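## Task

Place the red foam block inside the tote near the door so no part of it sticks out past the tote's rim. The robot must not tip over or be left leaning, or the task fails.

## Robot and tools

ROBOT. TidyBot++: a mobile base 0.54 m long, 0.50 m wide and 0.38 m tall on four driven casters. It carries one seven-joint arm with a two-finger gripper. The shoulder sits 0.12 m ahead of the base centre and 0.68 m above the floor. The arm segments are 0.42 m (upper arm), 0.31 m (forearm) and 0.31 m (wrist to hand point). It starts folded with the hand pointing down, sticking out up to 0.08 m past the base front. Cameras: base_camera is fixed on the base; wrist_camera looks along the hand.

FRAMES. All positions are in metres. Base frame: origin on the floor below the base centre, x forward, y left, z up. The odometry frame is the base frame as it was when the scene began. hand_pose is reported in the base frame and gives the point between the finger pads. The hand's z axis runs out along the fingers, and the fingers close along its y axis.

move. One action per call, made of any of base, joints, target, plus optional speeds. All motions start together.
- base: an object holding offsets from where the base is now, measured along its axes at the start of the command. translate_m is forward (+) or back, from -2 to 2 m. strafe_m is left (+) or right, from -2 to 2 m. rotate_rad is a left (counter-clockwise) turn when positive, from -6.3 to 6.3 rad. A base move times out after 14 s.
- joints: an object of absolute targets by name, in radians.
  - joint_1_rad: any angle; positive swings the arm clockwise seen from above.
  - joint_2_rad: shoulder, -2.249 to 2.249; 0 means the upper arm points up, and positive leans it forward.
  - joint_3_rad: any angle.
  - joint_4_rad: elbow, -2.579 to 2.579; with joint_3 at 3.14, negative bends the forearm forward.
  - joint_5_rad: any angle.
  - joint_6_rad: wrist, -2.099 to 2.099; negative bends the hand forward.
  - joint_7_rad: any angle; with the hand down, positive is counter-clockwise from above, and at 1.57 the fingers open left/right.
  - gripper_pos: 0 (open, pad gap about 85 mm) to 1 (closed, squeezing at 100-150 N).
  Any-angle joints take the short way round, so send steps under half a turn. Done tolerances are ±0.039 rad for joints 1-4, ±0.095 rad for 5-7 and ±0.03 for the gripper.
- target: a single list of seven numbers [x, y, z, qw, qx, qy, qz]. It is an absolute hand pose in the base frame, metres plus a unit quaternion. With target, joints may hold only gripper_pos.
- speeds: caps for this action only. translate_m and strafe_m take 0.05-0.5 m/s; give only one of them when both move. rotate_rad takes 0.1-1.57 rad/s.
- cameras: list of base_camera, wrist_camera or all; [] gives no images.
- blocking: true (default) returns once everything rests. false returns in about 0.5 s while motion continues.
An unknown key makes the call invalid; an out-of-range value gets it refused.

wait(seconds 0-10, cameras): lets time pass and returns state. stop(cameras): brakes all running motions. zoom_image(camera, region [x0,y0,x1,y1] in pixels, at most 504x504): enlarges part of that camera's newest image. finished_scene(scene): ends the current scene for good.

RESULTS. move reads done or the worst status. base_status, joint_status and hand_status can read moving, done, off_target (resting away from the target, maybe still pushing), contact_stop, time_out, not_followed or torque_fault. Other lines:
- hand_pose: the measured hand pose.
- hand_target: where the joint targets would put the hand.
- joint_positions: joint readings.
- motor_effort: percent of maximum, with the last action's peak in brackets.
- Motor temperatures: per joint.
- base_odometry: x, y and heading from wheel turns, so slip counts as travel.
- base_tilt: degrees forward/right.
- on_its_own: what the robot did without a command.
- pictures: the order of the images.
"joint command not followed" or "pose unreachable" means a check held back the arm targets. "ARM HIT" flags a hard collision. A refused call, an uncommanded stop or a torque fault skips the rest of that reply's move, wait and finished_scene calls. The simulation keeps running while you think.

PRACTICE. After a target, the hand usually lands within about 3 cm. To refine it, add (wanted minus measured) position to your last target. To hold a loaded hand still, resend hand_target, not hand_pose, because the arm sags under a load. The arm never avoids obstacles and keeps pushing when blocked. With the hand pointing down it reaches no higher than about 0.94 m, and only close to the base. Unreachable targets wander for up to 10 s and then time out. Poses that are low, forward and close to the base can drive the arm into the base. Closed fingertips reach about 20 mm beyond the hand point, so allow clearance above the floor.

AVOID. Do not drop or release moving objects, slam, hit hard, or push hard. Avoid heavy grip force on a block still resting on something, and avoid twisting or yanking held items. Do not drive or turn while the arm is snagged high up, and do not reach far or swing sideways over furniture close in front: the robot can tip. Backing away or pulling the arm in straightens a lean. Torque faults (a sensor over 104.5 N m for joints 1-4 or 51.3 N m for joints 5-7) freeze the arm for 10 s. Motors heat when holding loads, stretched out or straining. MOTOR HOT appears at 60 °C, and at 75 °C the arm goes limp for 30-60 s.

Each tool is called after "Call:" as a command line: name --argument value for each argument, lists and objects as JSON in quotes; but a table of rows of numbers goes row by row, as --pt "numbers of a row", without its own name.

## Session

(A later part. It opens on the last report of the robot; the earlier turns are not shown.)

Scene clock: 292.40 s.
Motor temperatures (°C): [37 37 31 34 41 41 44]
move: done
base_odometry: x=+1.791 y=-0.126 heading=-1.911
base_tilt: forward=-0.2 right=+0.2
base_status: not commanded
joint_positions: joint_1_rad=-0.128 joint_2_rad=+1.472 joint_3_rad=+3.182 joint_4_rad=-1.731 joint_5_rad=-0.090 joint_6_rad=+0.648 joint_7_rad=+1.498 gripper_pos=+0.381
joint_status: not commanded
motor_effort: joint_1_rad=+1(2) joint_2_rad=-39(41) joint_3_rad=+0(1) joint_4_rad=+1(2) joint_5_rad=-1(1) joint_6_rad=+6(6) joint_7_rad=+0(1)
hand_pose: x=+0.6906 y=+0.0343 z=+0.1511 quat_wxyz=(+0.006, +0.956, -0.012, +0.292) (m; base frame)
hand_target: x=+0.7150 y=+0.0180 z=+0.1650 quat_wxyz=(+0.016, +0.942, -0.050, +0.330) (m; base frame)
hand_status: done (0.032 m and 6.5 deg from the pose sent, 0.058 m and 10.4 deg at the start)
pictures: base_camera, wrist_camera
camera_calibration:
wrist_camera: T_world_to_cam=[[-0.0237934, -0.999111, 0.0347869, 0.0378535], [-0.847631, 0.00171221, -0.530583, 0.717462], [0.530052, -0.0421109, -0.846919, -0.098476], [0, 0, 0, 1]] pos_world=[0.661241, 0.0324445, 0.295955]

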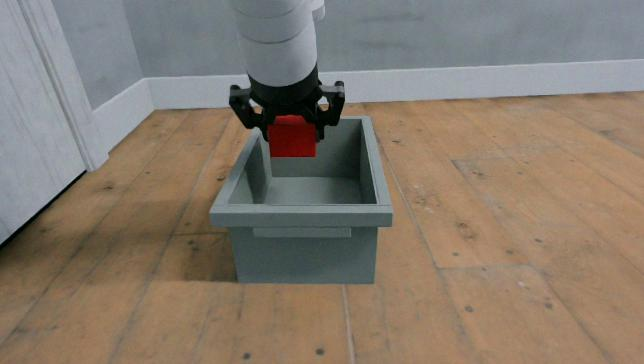

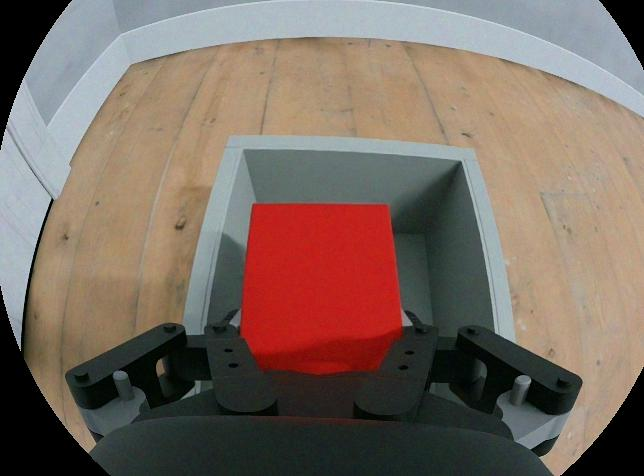

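Call:
move --target '[0.68, 0.01, 0.30, 0, 0.954, 0, 0.3]' --cameras '[]'

Call:
move --target '[0.69, 0.01, 0.32, 0.095, 0.676, -0.725, 0.089]'

Scene clock: 301.10 s.
Motor temperatures (°C): [37 38 31 34 41 41 44]
move: done
base_odometry: x=+1.791 y=-0.126 heading=-1.911
base_tilt: forward=-0.2 right=+0.2
base_status: not commanded
joint_positions: joint_1_rad=-0.048 joint_2_rad=+1.132 joint_3_rad=+3.182 joint_4_rad=-1.997 joint_5_rad=-0.060 joint_6_rad=+0.637 joint_7_rad=+1.503 gripper_pos=+0.381
joint_status: not commanded
motor_effort: joint_1_rad=+0(2) joint_2_rad=-37(41) joint_3_rad=-1(1) joint_4_rad=+2(3) joint_5_rad=-1(1) joint_6_rad=+6(6) joint_7_rad=+0(1)
hand_pose: x=+0.6929 y=-0.0060 z=+0.2990 quat_wxyz=(+0.011, +0.946, -0.040, +0.321) (m; base frame)
hand_target: x=+0.6800 y=+0.0100 z=+0.3000 quat_wxyz=(+0.000, +0.954, +0.000, +0.300) (m; base frame)
hand_status: done (0.021 m and 5.4 deg from the pose sent, 0.151 m and 1.8 deg at the start)
pictures: none
No camera images: "cameras" was empty.

Scene clock: 303.63 s.
Motor temperatures (°C): [37 38 31 34 41 41 44]
move: done
base_odometry: x=+1.791 y=-0.125 heading=-1.911
base_tilt: forward=-0.2 right=+0.2
base_status: not commanded
joint_positions: joint_1_rad=-0.409 joint_2_rad=+1.166 joint_3_rad=+3.634 joint_4_rad=-1.341 joint_5_rad=-0.262 joint_6_rad=-0.728 joint_7_rad=+0.025 gripper_pos=+0.381
joint_status: not commanded
motor_effort: joint_1_rad=+1(2) joint_2_rad=-43(43) joint_3_rad=+7(8) joint_4_rad=+8(8) joint_5_rad=+1(1) joint_6_rad=+1(6) joint_7_rad=+0(1)
hand_pose: x=+0.6999 y=+0.0054 z=+0.3227 quat_wxyz=(+0.089, +0.707, -0.693, +0.106) (m; base frame)
hand_target: x=+0.6900 y=+0.0100 z=+0.3200 quat_wxyz=(+0.095, +0.676, -0.725, +0.089) (m; base frame)
hand_status: done (0.011 m and 5.5 deg from the pose sent, 0.027 m and 91.4 deg at the start)
pictures: base_camera, wrist_camera
camera_calibration:
wrist_camera: T_world_to_cam=[[-0.999402, -0.0339123, 0.00676498, 0.689805], [-0.0345425, 0.96984, -0.241281, 0.148666], [0.00162146, -0.241371, -0.970432, 0.451447], [0, 0, 0, 1]] pos_world=[0.693796, -0.0118238, 0.469302]

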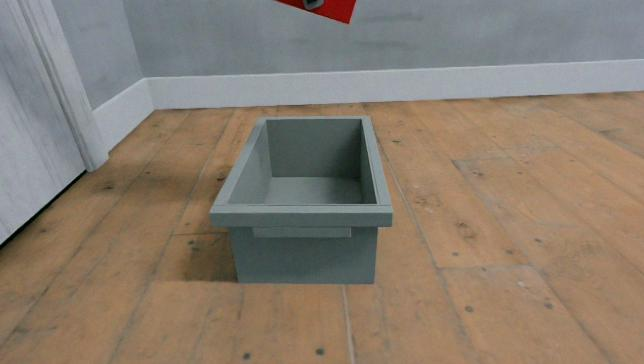

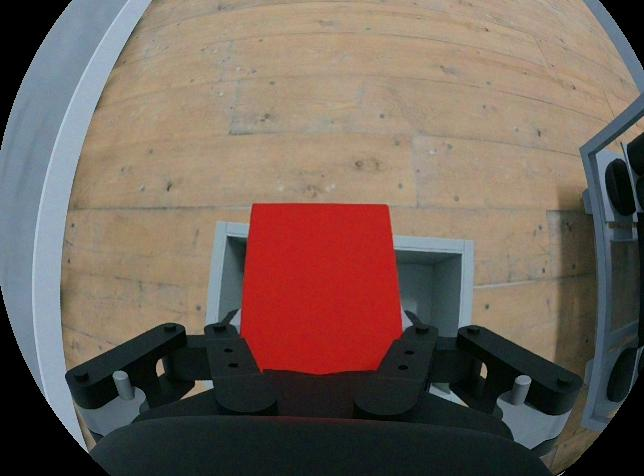

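Call:
move --target '[0.682, 0.012, 0.19, 0.095, 0.655, -0.745, 0.080]'

Call:
zoom_image --camera "base_camera" --region '[200, 20, 410, 240]'

Scene clock: 309.17 s.
Motor temperatures (°C): [37 38 31 34 41 41 44]
move: done
base_odometry: x=+1.791 y=-0.125 heading=-1.911
base_tilt: forward=-0.2 right=+0.2
base_status: not commanded
joint_positions: joint_1_rad=-0.404 joint_2_rad=+1.442 joint_3_rad=+3.634 joint_4_rad=-1.222 joint_5_rad=-0.364 joint_6_rad=-0.726 joint_7_rad=-0.027 gripper_pos=+0.381
joint_status: not commanded
motor_effort: joint_1_rad=+0(1) joint_2_rad=-43(46) joint_3_rad=+8(9) joint_4_rad=+5(8) joint_5_rad=+1(2) joint_6_rad=-1(1) joint_7_rad=+0(1)
hand_pose: x=+0.6551 y=+0.0010 z=+0.1887 quat_wxyz=(+0.138, +0.684, -0.713, +0.069) (m; base frame)
hand_target: x=+0.6820 y=+0.0120 z=+0.1900 quat_wxyz=(+0.095, +0.655, -0.745, +0.080) (m; base frame)
hand_status: done (0.029 m and 7.1 deg from the pose sent, 0.134 m and 8.9 deg at the start)
pictures: base_camera, wrist_camera
camera_calibration:
wrist_camera: T_world_to_cam=[[-0.991926, 0.0437661, 0.119029, 0.619636], [0.0117008, 0.966145, -0.257736, 0.0919109], [-0.126279, -0.254262, -0.958856, 0.402047], [0, 0, 0, 1]] pos_world=[0.664328, -0.0136931, 0.335439]

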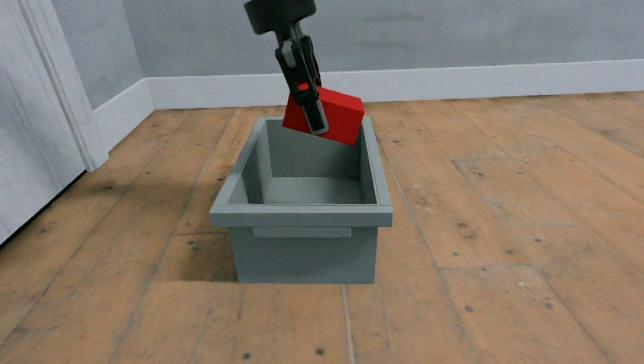

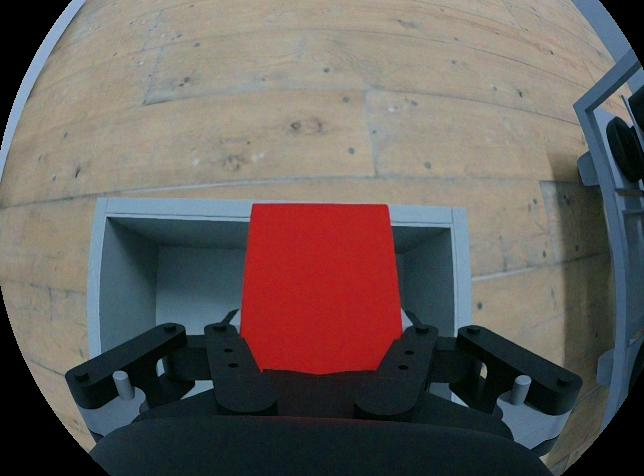

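Scaled by 2.291.

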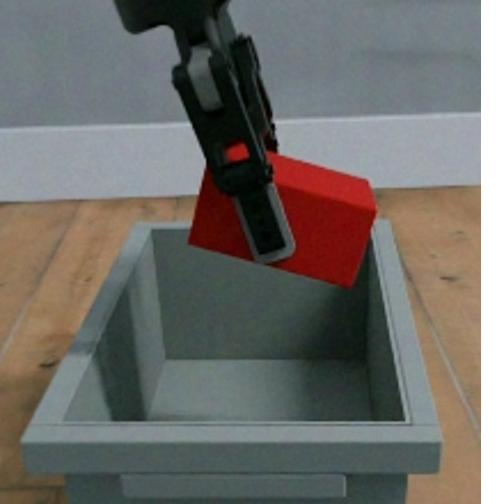

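Call:
move --target '[0.705, 0.024, 0.14, 0.145, 0.625, -0.745, 0.160]'

Call:
zoom_image --camera "base_camera" --region '[200, 20, 410, 240]'

Scene clock: 316.40 s.
Motor temperatures (°C): [37 38 31 34 41 41 44]
move: done
base_odometry: x=+1.791 y=-0.125 heading=-1.911
base_tilt: forward=-0.2 right=+0.2
base_status: not commanded
joint_positions: joint_1_rad=-0.473 joint_2_rad=+1.639 joint_3_rad=+3.688 joint_4_rad=-0.931 joint_5_rad=-0.316 joint_6_rad=-0.769 joint_7_rad=-0.390 gripper_pos=+0.381
joint_status: not commanded
motor_effort: joint_1_rad=+1(2) joint_2_rad=-45(47) joint_3_rad=+7(9) joint_4_rad=+5(6) joint_5_rad=+2(2) joint_6_rad=+0(1) joint_7_rad=+0(1)
hand_pose: x=+0.7059 y=+0.0408 z=+0.1285 quat_wxyz=(+0.118, +0.632, -0.753, +0.140) (m; base frame)
hand_target: x=+0.7050 y=+0.0240 z=+0.1400 quat_wxyz=(+0.146, +0.627, -0.748, +0.161) (m; base frame)
hand_status: done (0.020 m and 4.0 deg from the pose sent, 0.073 m and 13.0 deg at the start)
pictures: base_camera, wrist_camera
camera_calibration:
wrist_camera: T_world_to_cam=[[-0.987431, 0.154426, -0.0336642, 0.687428], [0.156953, 0.932975, -0.32392, -0.0553321], [-0.0186138, -0.325133, -0.945485, 0.28598], [0, 0, 0, 1]] pos_world=[0.692795, 0.0384483, 0.275608]

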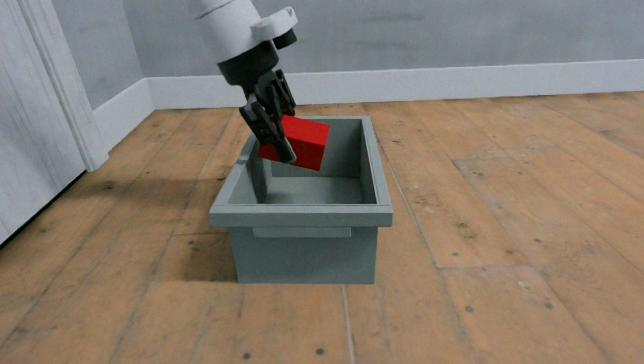

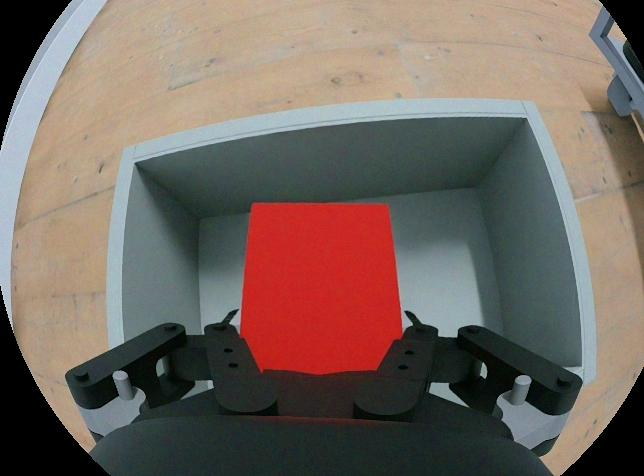

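Scaled by 2.291.

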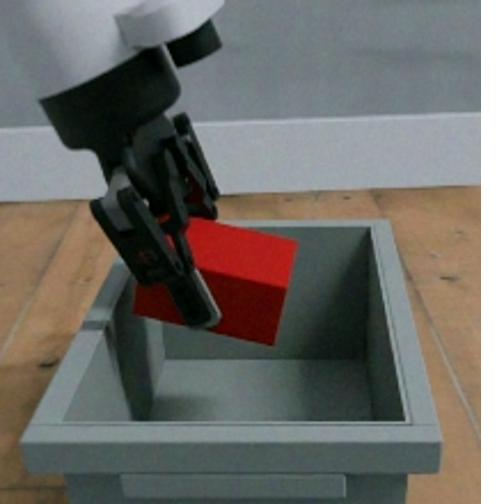

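Call:
move --target '[0.692, -0.010, 0.145, 0.15, 0.663, -0.716, 0.155]'

Call:
zoom_image --camera "base_camera" --region '[200, 20, 410, 240]'

Scene clock: 320.27 s.
Motor temperatures (°C): [37 38 31 34 41 41 44]
move: done
base_odometry: x=+1.791 y=-0.125 heading=-1.911
base_tilt: forward=-0.2 right=+0.2
base_status: not commanded
joint_positions: joint_1_rad=-0.471 joint_2_rad=+1.637 joint_3_rad=+3.709 joint_4_rad=-1.042 joint_5_rad=-0.316 joint_6_rad=-0.757 joint_7_rad=-0.290 gripper_pos=+0.381
joint_status: not commanded
motor_effort: joint_1_rad=+1(2) joint_2_rad=-43(45) joint_3_rad=+8(8) joint_4_rad=+3(5) joint_5_rad=+2(2) joint_6_rad=-1(1) joint_7_rad=+0(1)
hand_pose: x=+0.6629 y=-0.0041 z=+0.1259 quat_wxyz=(+0.170, +0.648, -0.730, +0.133) (m; base frame)
hand_target: x=+0.6920 y=-0.0100 z=+0.1450 quat_wxyz=(+0.150, +0.663, -0.716, +0.155) (m; base frame)
hand_status: done (0.035 m and 4.2 deg from the pose sent, 0.055 m and 6.9 deg at the start)
pictures: base_camera, wrist_camera
camera_calibration:
wrist_camera: T_world_to_cam=[[-0.991427, 0.117859, 0.0564103, 0.643005], [0.0868197, 0.916844, -0.389691, 0.0471327], [-0.0976479, -0.381452, -0.919217, 0.317071], [0, 0, 0, 1]] pos_world=[0.664362, 0.0019503, 0.273552]

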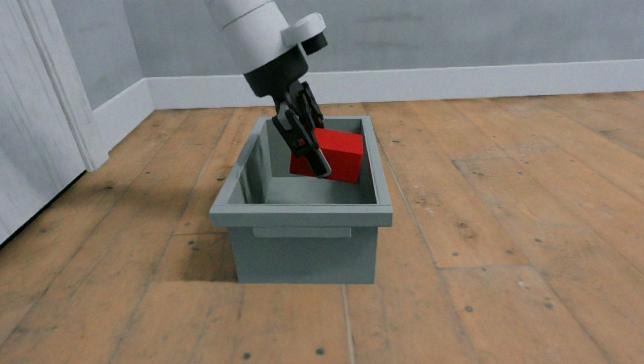

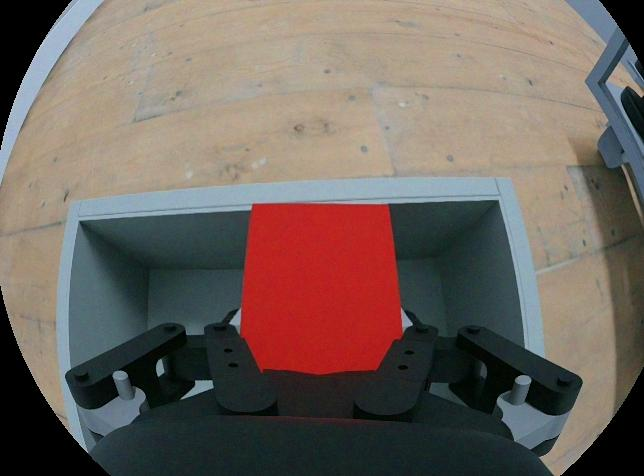

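Scaled by 2.291.

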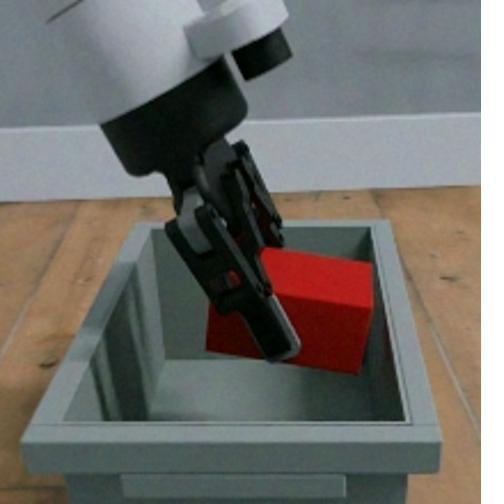

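Call:
move --target '[0.700, 0.0, 0.110, 0.15, 0.663, -0.716, 0.155]'

Call:
zoom_image --camera "base_camera" --region '[200, 20, 410, 240]'

Scene clock: 325.43 s.
Motor temperatures (°C): [37 38 31 33 41 41 44]
move: done
base_odometry: x=+1.791 y=-0.125 heading=-1.911
base_tilt: forward=-0.2 right=+0.2
base_status: not commanded
joint_positions: joint_1_rad=-0.461 joint_2_rad=+1.682 joint_3_rad=+3.709 joint_4_rad=-0.923 joint_5_rad=-0.315 joint_6_rad=-0.757 joint_7_rad=-0.294 gripper_pos=+0.381
joint_status: not commanded
motor_effort: joint_1_rad=+0(1) joint_2_rad=-44(45) joint_3_rad=+8(8) joint_4_rad=+5(5) joint_5_rad=+2(2) joint_6_rad=-1(1) joint_7_rad=+0(1)
hand_pose: x=+0.6969 y=+0.0160 z=+0.1103 quat_wxyz=(+0.140, +0.665, -0.720, +0.142) (m; base frame)
hand_target: x=+0.7000 y=+0.0000 z=+0.1100 quat_wxyz=(+0.150, +0.663, -0.716, +0.155) (m; base frame)
hand_status: done (0.016 m and 1.9 deg from the pose sent, 0.041 m and 4.2 deg at the start)
pictures: base_camera, wrist_camera
camera_calibration:
wrist_camera: T_world_to_cam=[[-0.997682, 0.0670648, 0.0114872, 0.685399], [0.0584554, 0.931223, -0.359731, 0.0359067], [-0.0348224, -0.358226, -0.932985, 0.271111], [0, 0, 0, 1]] pos_world=[0.691153, 0.0177155, 0.257986]

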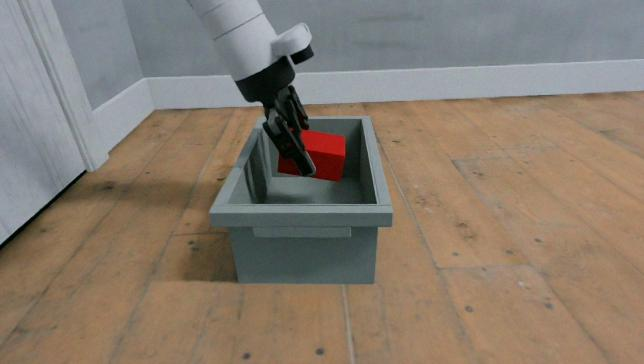

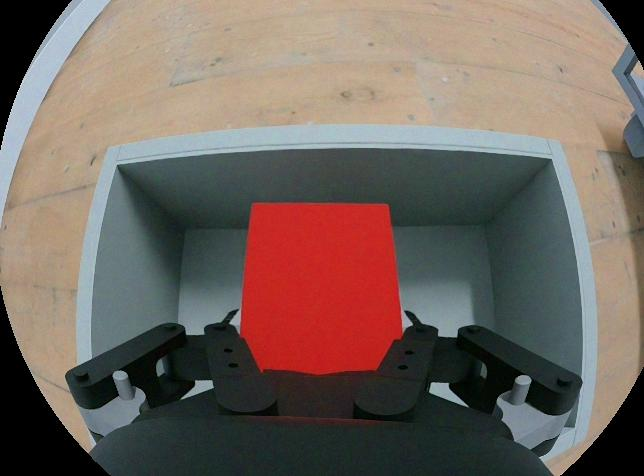

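Scaled by 2.291.

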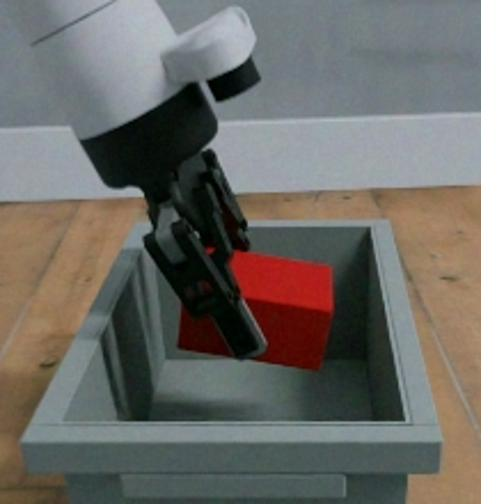

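Call:
move --target '[0.698, -0.002, 0.080, 0.15, 0.663, -0.716, 0.155]' --cameras '[]'

Call:
move --target '[0.698, -0.004, 0.060, 0.15, 0.663, -0.716, 0.155]'

Call:
zoom_image --camera "base_camera" --region '[200, 20, 410, 240]'

Scene clock: 329.67 s.
Motor temperatures (°C): [37 39 31 33 41 41 44]
move: done
base_odometry: x=+1.791 y=-0.125 heading=-1.911
base_tilt: forward=-0.2 right=+0.2
base_status: not commanded
joint_positions: joint_1_rad=-0.441 joint_2_rad=+1.757 joint_3_rad=+3.709 joint_4_rad=-0.844 joint_5_rad=-0.303 joint_6_rad=-0.757 joint_7_rad=-0.317 gripper_pos=+0.381
joint_status: not commanded
motor_effort: joint_1_rad=+1(1) joint_2_rad=-44(46) joint_3_rad=+8(8) joint_4_rad=+4(5) joint_5_rad=+2(2) joint_6_rad=-1(1) joint_7_rad=+0(1)
hand_pose: x=+0.6952 y=+0.0098 z=+0.0781 quat_wxyz=(+0.142, +0.668, -0.716, +0.144) (m; base frame)
hand_target: x=+0.6980 y=-0.0020 z=+0.0800 quat_wxyz=(+0.150, +0.663, -0.716, +0.155) (m; base frame)
hand_status: done (0.012 m and 1.7 deg from the pose sent, 0.035 m and 1.9 deg at the start)
pictures: none
No camera images: "cameras" was empty.

Scene clock: 330.57 s.
Motor temperatures (°C): [37 39 31 33 41 41 44]
move: done
base_odometry: x=+1.791 y=-0.125 heading=-1.911
base_tilt: forward=-0.2 right=+0.2
base_status: not commanded
joint_positions: joint_1_rad=-0.421 joint_2_rad=+1.800 joint_3_rad=+3.709 joint_4_rad=-0.776 joint_5_rad=-0.281 joint_6_rad=-0.757 joint_7_rad=-0.344 gripper_pos=+0.381
joint_status: not commanded
motor_effort: joint_1_rad=+1(1) joint_2_rad=-44(45) joint_3_rad=+7(8) joint_4_rad=+5(5) joint_5_rad=+2(2) joint_6_rad=-1(1) joint_7_rad=+0(1)
hand_pose: x=+0.7037 y=+0.0067 z=+0.0621 quat_wxyz=(+0.136, +0.670, -0.714, +0.151) (m; base frame)
hand_target: x=+0.6980 y=-0.0040 z=+0.0600 quat_wxyz=(+0.150, +0.663, -0.716, +0.155) (m; base frame)
hand_status: done (0.012 m and 1.9 deg from the pose sent, 0.023 m and 1.7 deg at the start)
pictures: base_camera, wrist_camera
camera_calibration:
wrist_camera: T_world_to_cam=[[-0.998775, 0.0493157, -0.00416629, 0.695177], [0.0474172, 0.929404, -0.366005, 0.0350074], [-0.0141776, -0.365754, -0.930604, 0.208424], [0, 0, 0, 1]] pos_world=[0.69562, 0.00941262, 0.209669]

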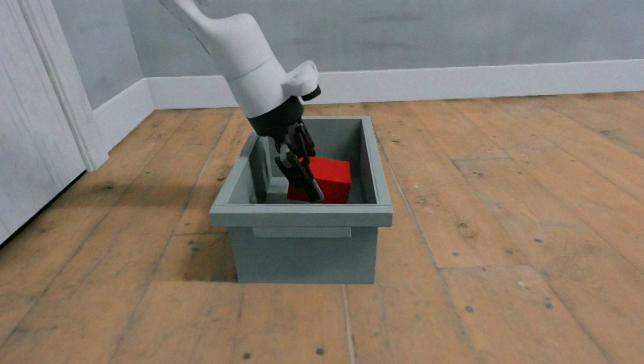

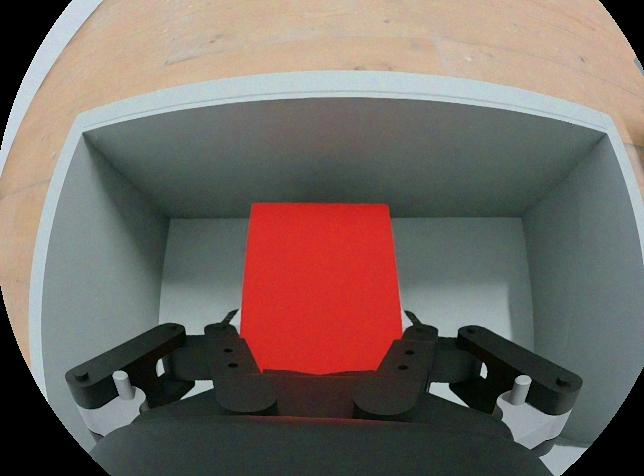

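Scaled by 2.291.

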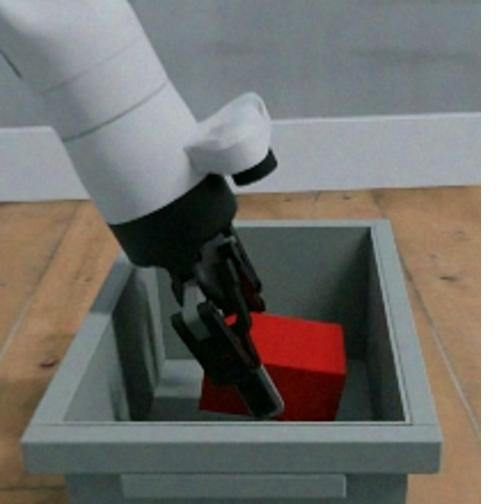

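Call:
move --target '[0.694, -0.008, 0.044, 0.145, 0.664, -0.716, 0.145]'

Call:
zoom_image --camera "base_camera" --region '[200, 20, 410, 240]'

Scene clock: 334.73 s.
Motor temperatures (°C): [37 39 31 33 41 41 44]
move: done
base_odometry: x=+1.791 y=-0.125 heading=-1.911
base_tilt: forward=-0.2 right=+0.2
base_status: not commanded
joint_positions: joint_1_rad=-0.395 joint_2_rad=+1.827 joint_3_rad=+3.700 joint_4_rad=-0.748 joint_5_rad=-0.281 joint_6_rad=-0.757 joint_7_rad=-0.344 gripper_pos=+0.381
joint_status: not commanded
motor_effort: joint_1_rad=+0(2) joint_2_rad=-44(45) joint_3_rad=+7(7) joint_4_rad=+5(6) joint_5_rad=+2(2) joint_6_rad=+0(1) joint_7_rad=+0(1)
hand_pose: x=+0.6985 y=-0.0023 z=+0.0478 quat_wxyz=(+0.137, +0.666, -0.719, +0.143) (m; base frame)
hand_target: x=+0.6940 y=-0.0080 z=+0.0440 quat_wxyz=(+0.145, +0.665, -0.718, +0.145) (m; base frame)
hand_status: done (0.008 m and 1.0 deg from the pose sent, 0.025 m and 1.4 deg at the start)
pictures: base_camera, wrist_camera
camera_calibration:
wrist_camera: T_world_to_cam=[[-0.997944, 0.0638888, 0.00502985, 0.689396], [0.0578774, 0.932179, -0.35734, 0.0307064], [-0.0275187, -0.356314, -0.933961, 0.201155], [0, 0, 0, 1]] pos_world=[0.691737, -0.000994027, 0.195376]

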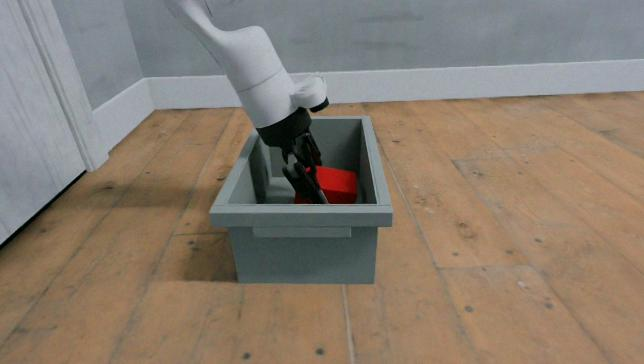

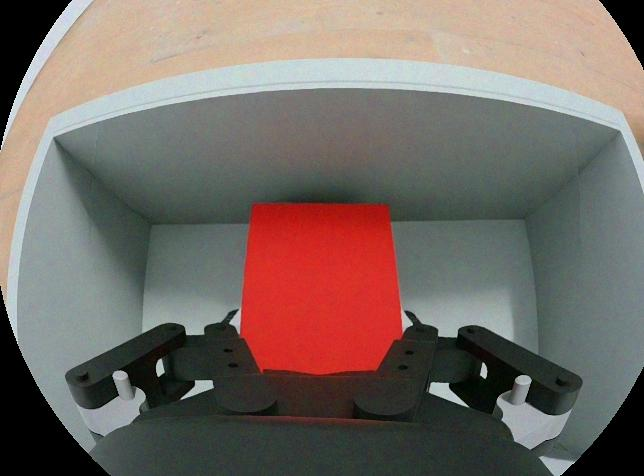

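Scaled by 2.291.

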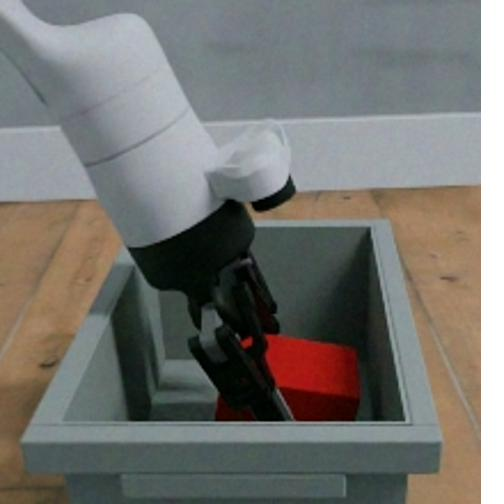

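Call:
move --target '[0.694, -0.006, 0.034, 0.145, 0.664, -0.716, 0.145]' --cameras '[]'

Call:
move --target '[0.694, -0.006, 0.026, 0.145, 0.664, -0.716, 0.145]'

Call:
zoom_image --camera "base_camera" --region '[200, 20, 410, 240]'

Scene clock: 338.47 s.
Motor temperatures (°C): [37 39 31 33 41 41 44]
move: done
base_odometry: x=+1.791 y=-0.125 heading=-1.911
base_tilt: forward=-0.2 right=+0.2
base_status: not commanded
joint_positions: joint_1_rad=-0.387 joint_2_rad=+1.850 joint_3_rad=+3.692 joint_4_rad=-0.705 joint_5_rad=-0.262 joint_6_rad=-0.757 joint_7_rad=-0.356 gripper_pos=+0.381
joint_status: not commanded
motor_effort: joint_1_rad=+1(2) joint_2_rad=-44(45) joint_3_rad=+6(7) joint_4_rad=+5(5) joint_5_rad=+2(2) joint_6_rad=-1(1) joint_7_rad=+0(1)
hand_pose: x=+0.7040 y=+0.0020 z=+0.0389 quat_wxyz=(+0.130, +0.671, -0.715, +0.146) (m; base frame)
hand_target: x=+0.6940 y=-0.0060 z=+0.0340 quat_wxyz=(+0.145, +0.665, -0.718, +0.145) (m; base frame)
hand_status: done (0.014 m and 1.8 deg from the pose sent, 0.015 m and 1.0 deg at the start)
pictures: none
No camera images: "cameras" was empty.

Scene clock: 339.13 s.
Motor temperatures (°C): [37 39 31 33 41 41 44]
move: done
base_odometry: x=+1.791 y=-0.125 heading=-1.911
base_tilt: forward=-0.2 right=+0.2
base_status: not commanded
joint_positions: joint_1_rad=-0.379 joint_2_rad=+1.869 joint_3_rad=+3.688 joint_4_rad=-0.669 joint_5_rad=-0.249 joint_6_rad=-0.757 joint_7_rad=-0.366 gripper_pos=+0.381
joint_status: not commanded
motor_effort: joint_1_rad=+1(2) joint_2_rad=-41(44) joint_3_rad=+5(6) joint_4_rad=+5(5) joint_5_rad=+2(2) joint_6_rad=+1(1) joint_7_rad=+0(1)
hand_pose: x=+0.7089 y=+0.0041 z=+0.0321 quat_wxyz=(+0.125, +0.674, -0.713, +0.149) (m; base frame)
hand_target: x=+0.6940 y=-0.0060 z=+0.0260 quat_wxyz=(+0.145, +0.665, -0.718, +0.145) (m; base frame)
hand_status: done (0.019 m and 2.6 deg from the pose sent, 0.018 m and 1.8 deg at the start)
pictures: base_camera, wrist_camera
camera_calibration:
wrist_camera: T_world_to_cam=[[-0.999094, 0.0399567, -0.0146704, 0.70094], [0.0425644, 0.936588, -0.347838, 0.0290542], [-0.000158318, -0.348148, -0.93744, 0.169672], [0, 0, 0, 1]] pos_world=[0.699095, 0.00385188, 0.179447]

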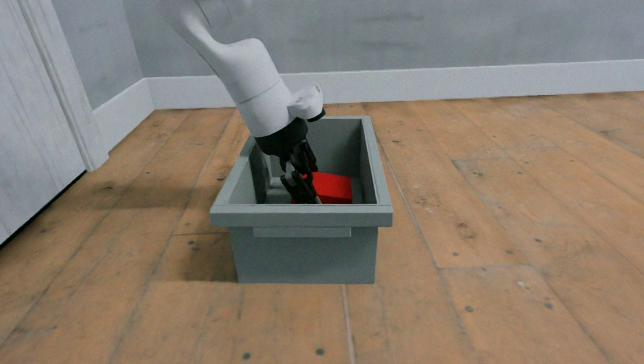

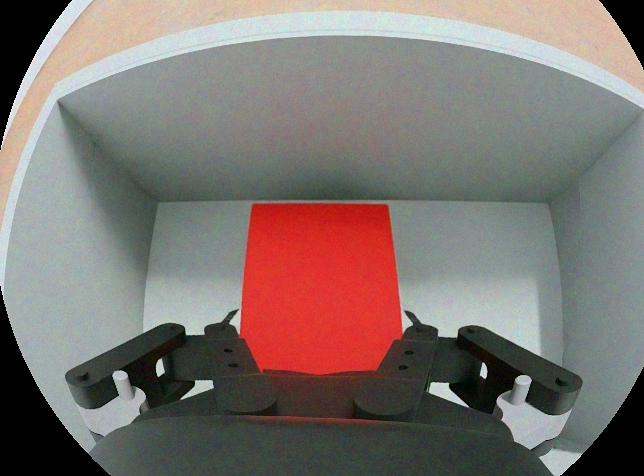

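Scaled by 2.291.

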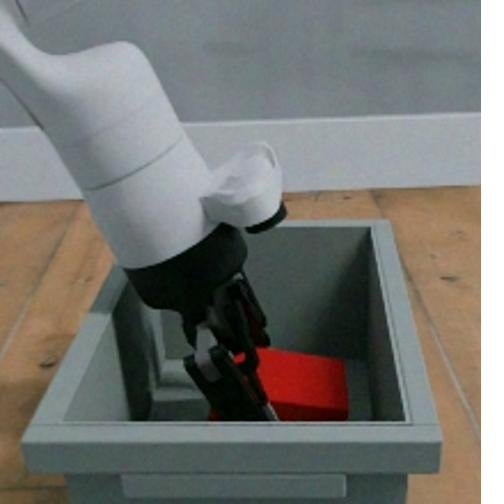

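Call:
move --joints '{"gripper_pos": 0.25}'

Call:
zoom_image --camera "base_camera" --region '[200, 20, 410, 240]'

Scene clock: 343.10 s.
Motor temperatures (°C): [37 39 31 33 41 41 44]
move: done
base_odometry: x=+1.791 y=-0.125 heading=-1.911
base_tilt: forward=-0.2 right=+0.2
base_status: not commanded
joint_positions: joint_1_rad=-0.378 joint_2_rad=+1.874 joint_3_rad=+3.688 joint_4_rad=-0.669 joint_5_rad=-0.249 joint_6_rad=-0.757 joint_7_rad=-0.366 gripper_pos=+0.250
joint_status: all done
motor_effort: joint_1_rad=+0(2) joint_2_rad=-44(44) joint_3_rad=+6(6) joint_4_rad=+5(6) joint_5_rad=+2(2) joint_6_rad=-1(1) joint_7_rad=+0(1)
hand_pose: x=+0.7061 y=+0.0025 z=+0.0295 quat_wxyz=(+0.127, +0.674, -0.713, +0.148) (m; base frame)
hand_target: x=+0.6940 y=-0.0060 z=+0.0260 quat_wxyz=(+0.145, +0.665, -0.718, +0.145) (m; base frame)
hand_status: not commanded
pictures: base_camera, wrist_camera
camera_calibration:
wrist_camera: T_world_to_cam=[[-0.999114, 0.040762, -0.0104654, 0.698141], [0.0418474, 0.935958, -0.349615, 0.0304325], [-0.00445576, -0.349743, -0.936835, 0.169835], [0, 0, 0, 1]] pos_world=[0.697006, 0.0024573, 0.177053]

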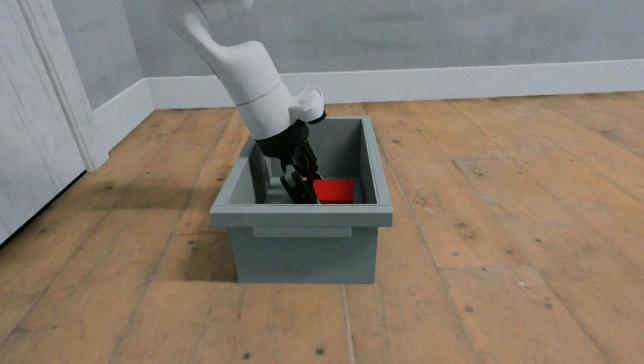

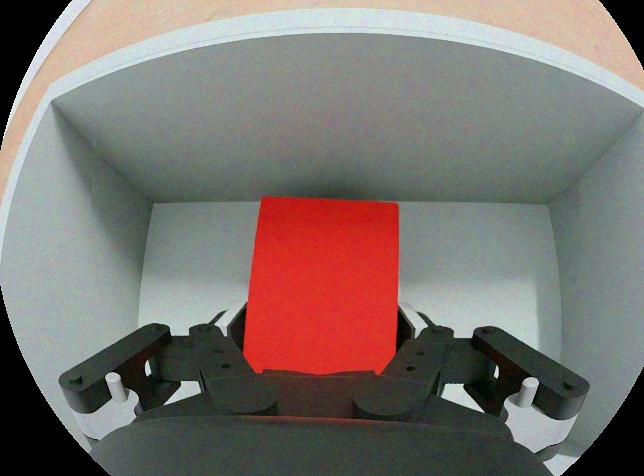

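Scaled by 2.291.

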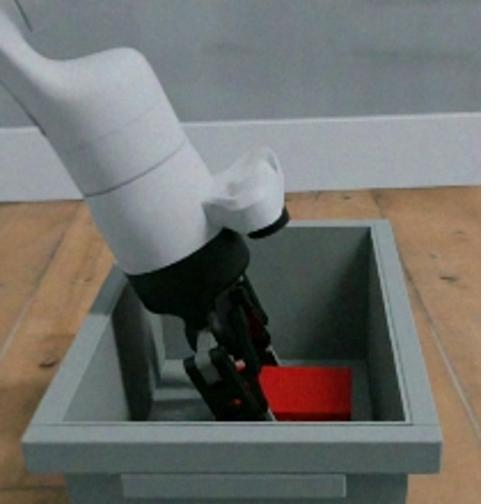

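Call:
move --joints '{"gripper_pos": 0.1}' --cameras '[]'

Call:
move --target '[0.690, 0.010, 0.085, 0.140, 0.664, -0.716, 0.145]' --cameras '["wrist_camera"]'

Call:
move --target '[0.690, 0.015, 0.20, 0.120, 0.669, -0.722, 0.125]'

Scene clock: 347.57 s.
Motor temperatures (°C): [37 39 31 33 41 41 44]
move: done
base_odometry: x=+1.791 y=-0.125 heading=-1.911
base_tilt: forward=-0.2 right=+0.2
base_status: not commanded
joint_positions: joint_1_rad=-0.378 joint_2_rad=+1.874 joint_3_rad=+3.688 joint_4_rad=-0.669 joint_5_rad=-0.249 joint_6_rad=-0.757 joint_7_rad=-0.366 gripper_pos=+0.100
joint_status: all done
motor_effort: joint_1_rad=+1(1) joint_2_rad=-44(44) joint_3_rad=+6(6) joint_4_rad=+5(5) joint_5_rad=+2(2) joint_6_rad=-1(1) joint_7_rad=+0(0)
hand_pose: x=+0.7061 y=+0.0025 z=+0.0295 quat_wxyz=(+0.127, +0.674, -0.713, +0.148) (m; base frame)
hand_target: x=+0.6940 y=-0.0060 z=+0.0260 quat_wxyz=(+0.145, +0.665, -0.718, +0.145) (m; base frame)
hand_status: not commanded
pictures: none
No camera images: "cameras" was empty.

Scene clock: 349.17 s.
Motor temperatures (°C): [37 39 31 33 41 41 44]
move: done
base_odometry: x=+1.791 y=-0.125 heading=-1.911
base_tilt: forward=-0.2 right=+0.2
base_status: not commanded
joint_positions: joint_1_rad=-0.440 joint_2_rad=+1.754 joint_3_rad=+3.688 joint_4_rad=-0.885 joint_5_rad=-0.249 joint_6_rad=-0.757 joint_7_rad=-0.359 gripper_pos=+0.100
joint_status: not commanded
motor_effort: joint_1_rad=+1(2) joint_2_rad=-43(45) joint_3_rad=+8(8) joint_4_rad=+4(5) joint_5_rad=+1(2) joint_6_rad=-2(2) joint_7_rad=+0(1)
hand_pose: x=+0.6750 y=-0.0049 z=+0.0767 quat_wxyz=(+0.165, +0.659, -0.719, +0.146) (m; base frame)
hand_target: x=+0.6900 y=+0.0100 z=+0.0850 quat_wxyz=(+0.140, +0.666, -0.718, +0.145) (m; base frame)
hand_status: done (0.023 m and 2.9 deg from the pose sent, 0.058 m and 1.9 deg at the start)
pictures: wrist_camera
camera_calibration:
wrist_camera: T_world_to_cam=[[-0.995928, 0.0818442, 0.0378114, 0.662179], [0.0600657, 0.915112, -0.398702, 0.0464357], [-0.0672331, -0.394807, -0.916301, 0.251837], [0, 0, 0, 1]] pos_world=[0.673625, 0.0027375, 0.224234]

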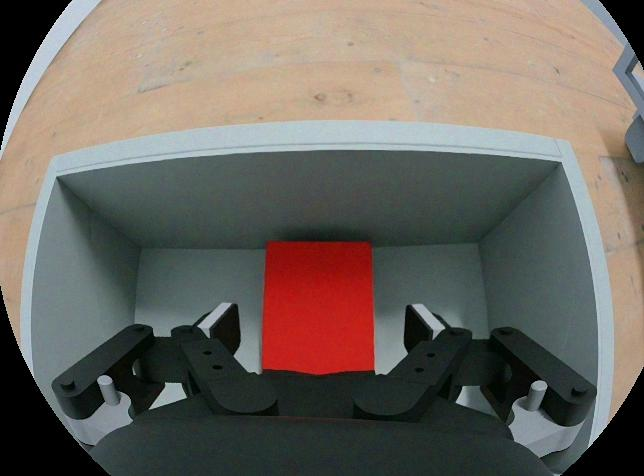

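Scene clock: 350.77 s.
Motor temperatures (°C): [37 39 31 33 41 41 44]
move: done
base_odometry: x=+1.791 y=-0.125 heading=-1.911
base_tilt: forward=-0.2 right=+0.2
base_status: not commanded
joint_positions: joint_1_rad=-0.463 joint_2_rad=+1.470 joint_3_rad=+3.688 joint_4_rad=-1.170 joint_5_rad=-0.306 joint_6_rad=-0.752 joint_7_rad=-0.187 gripper_pos=+0.100
joint_status: not commanded
motor_effort: joint_1_rad=+1(1) joint_2_rad=-43(46) joint_3_rad=+8(9) joint_4_rad=+5(5) joint_5_rad=+2(2) joint_6_rad=-1(2) joint_7_rad=+0(1)
hand_pose: x=+0.6740 y=+0.0019 z=+0.1959 quat_wxyz=(+0.152, +0.662, -0.724, +0.119) (m; base frame)
hand_target: x=+0.6900 y=+0.0150 z=+0.2000 quat_wxyz=(+0.120, +0.669, -0.722, +0.125) (m; base frame)
hand_status: done (0.021 m and 3.8 deg from the pose sent, 0.126 m and 5.8 deg at the start)
pictures: base_camera, wrist_camera
camera_calibration:
wrist_camera: T_world_to_cam=[[-0.994563, 0.0869789, 0.0572552, 0.651349], [0.0620236, 0.936466, -0.345232, 0.0760397], [-0.0836455, -0.339804, -0.936769, 0.378613], [0, 0, 0, 1]] pos_world=[0.674761, 0.000792125, 0.343631]

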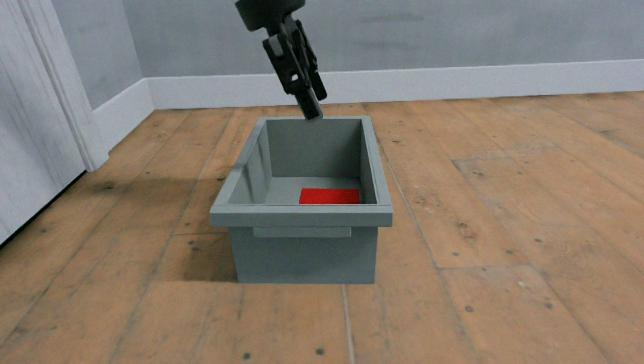

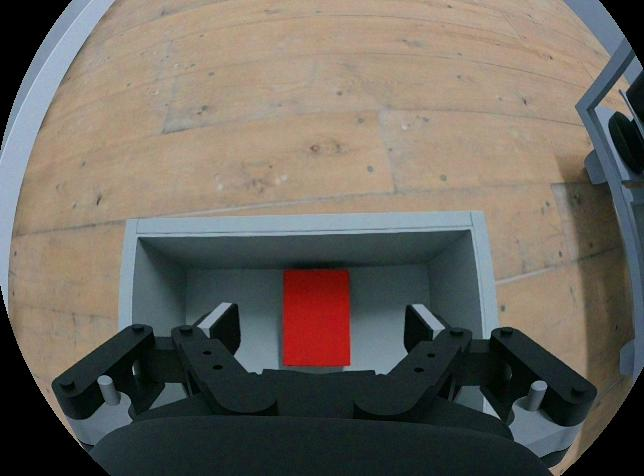

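Call:
finished_scene --scene 3

The scene is finished: the task was done.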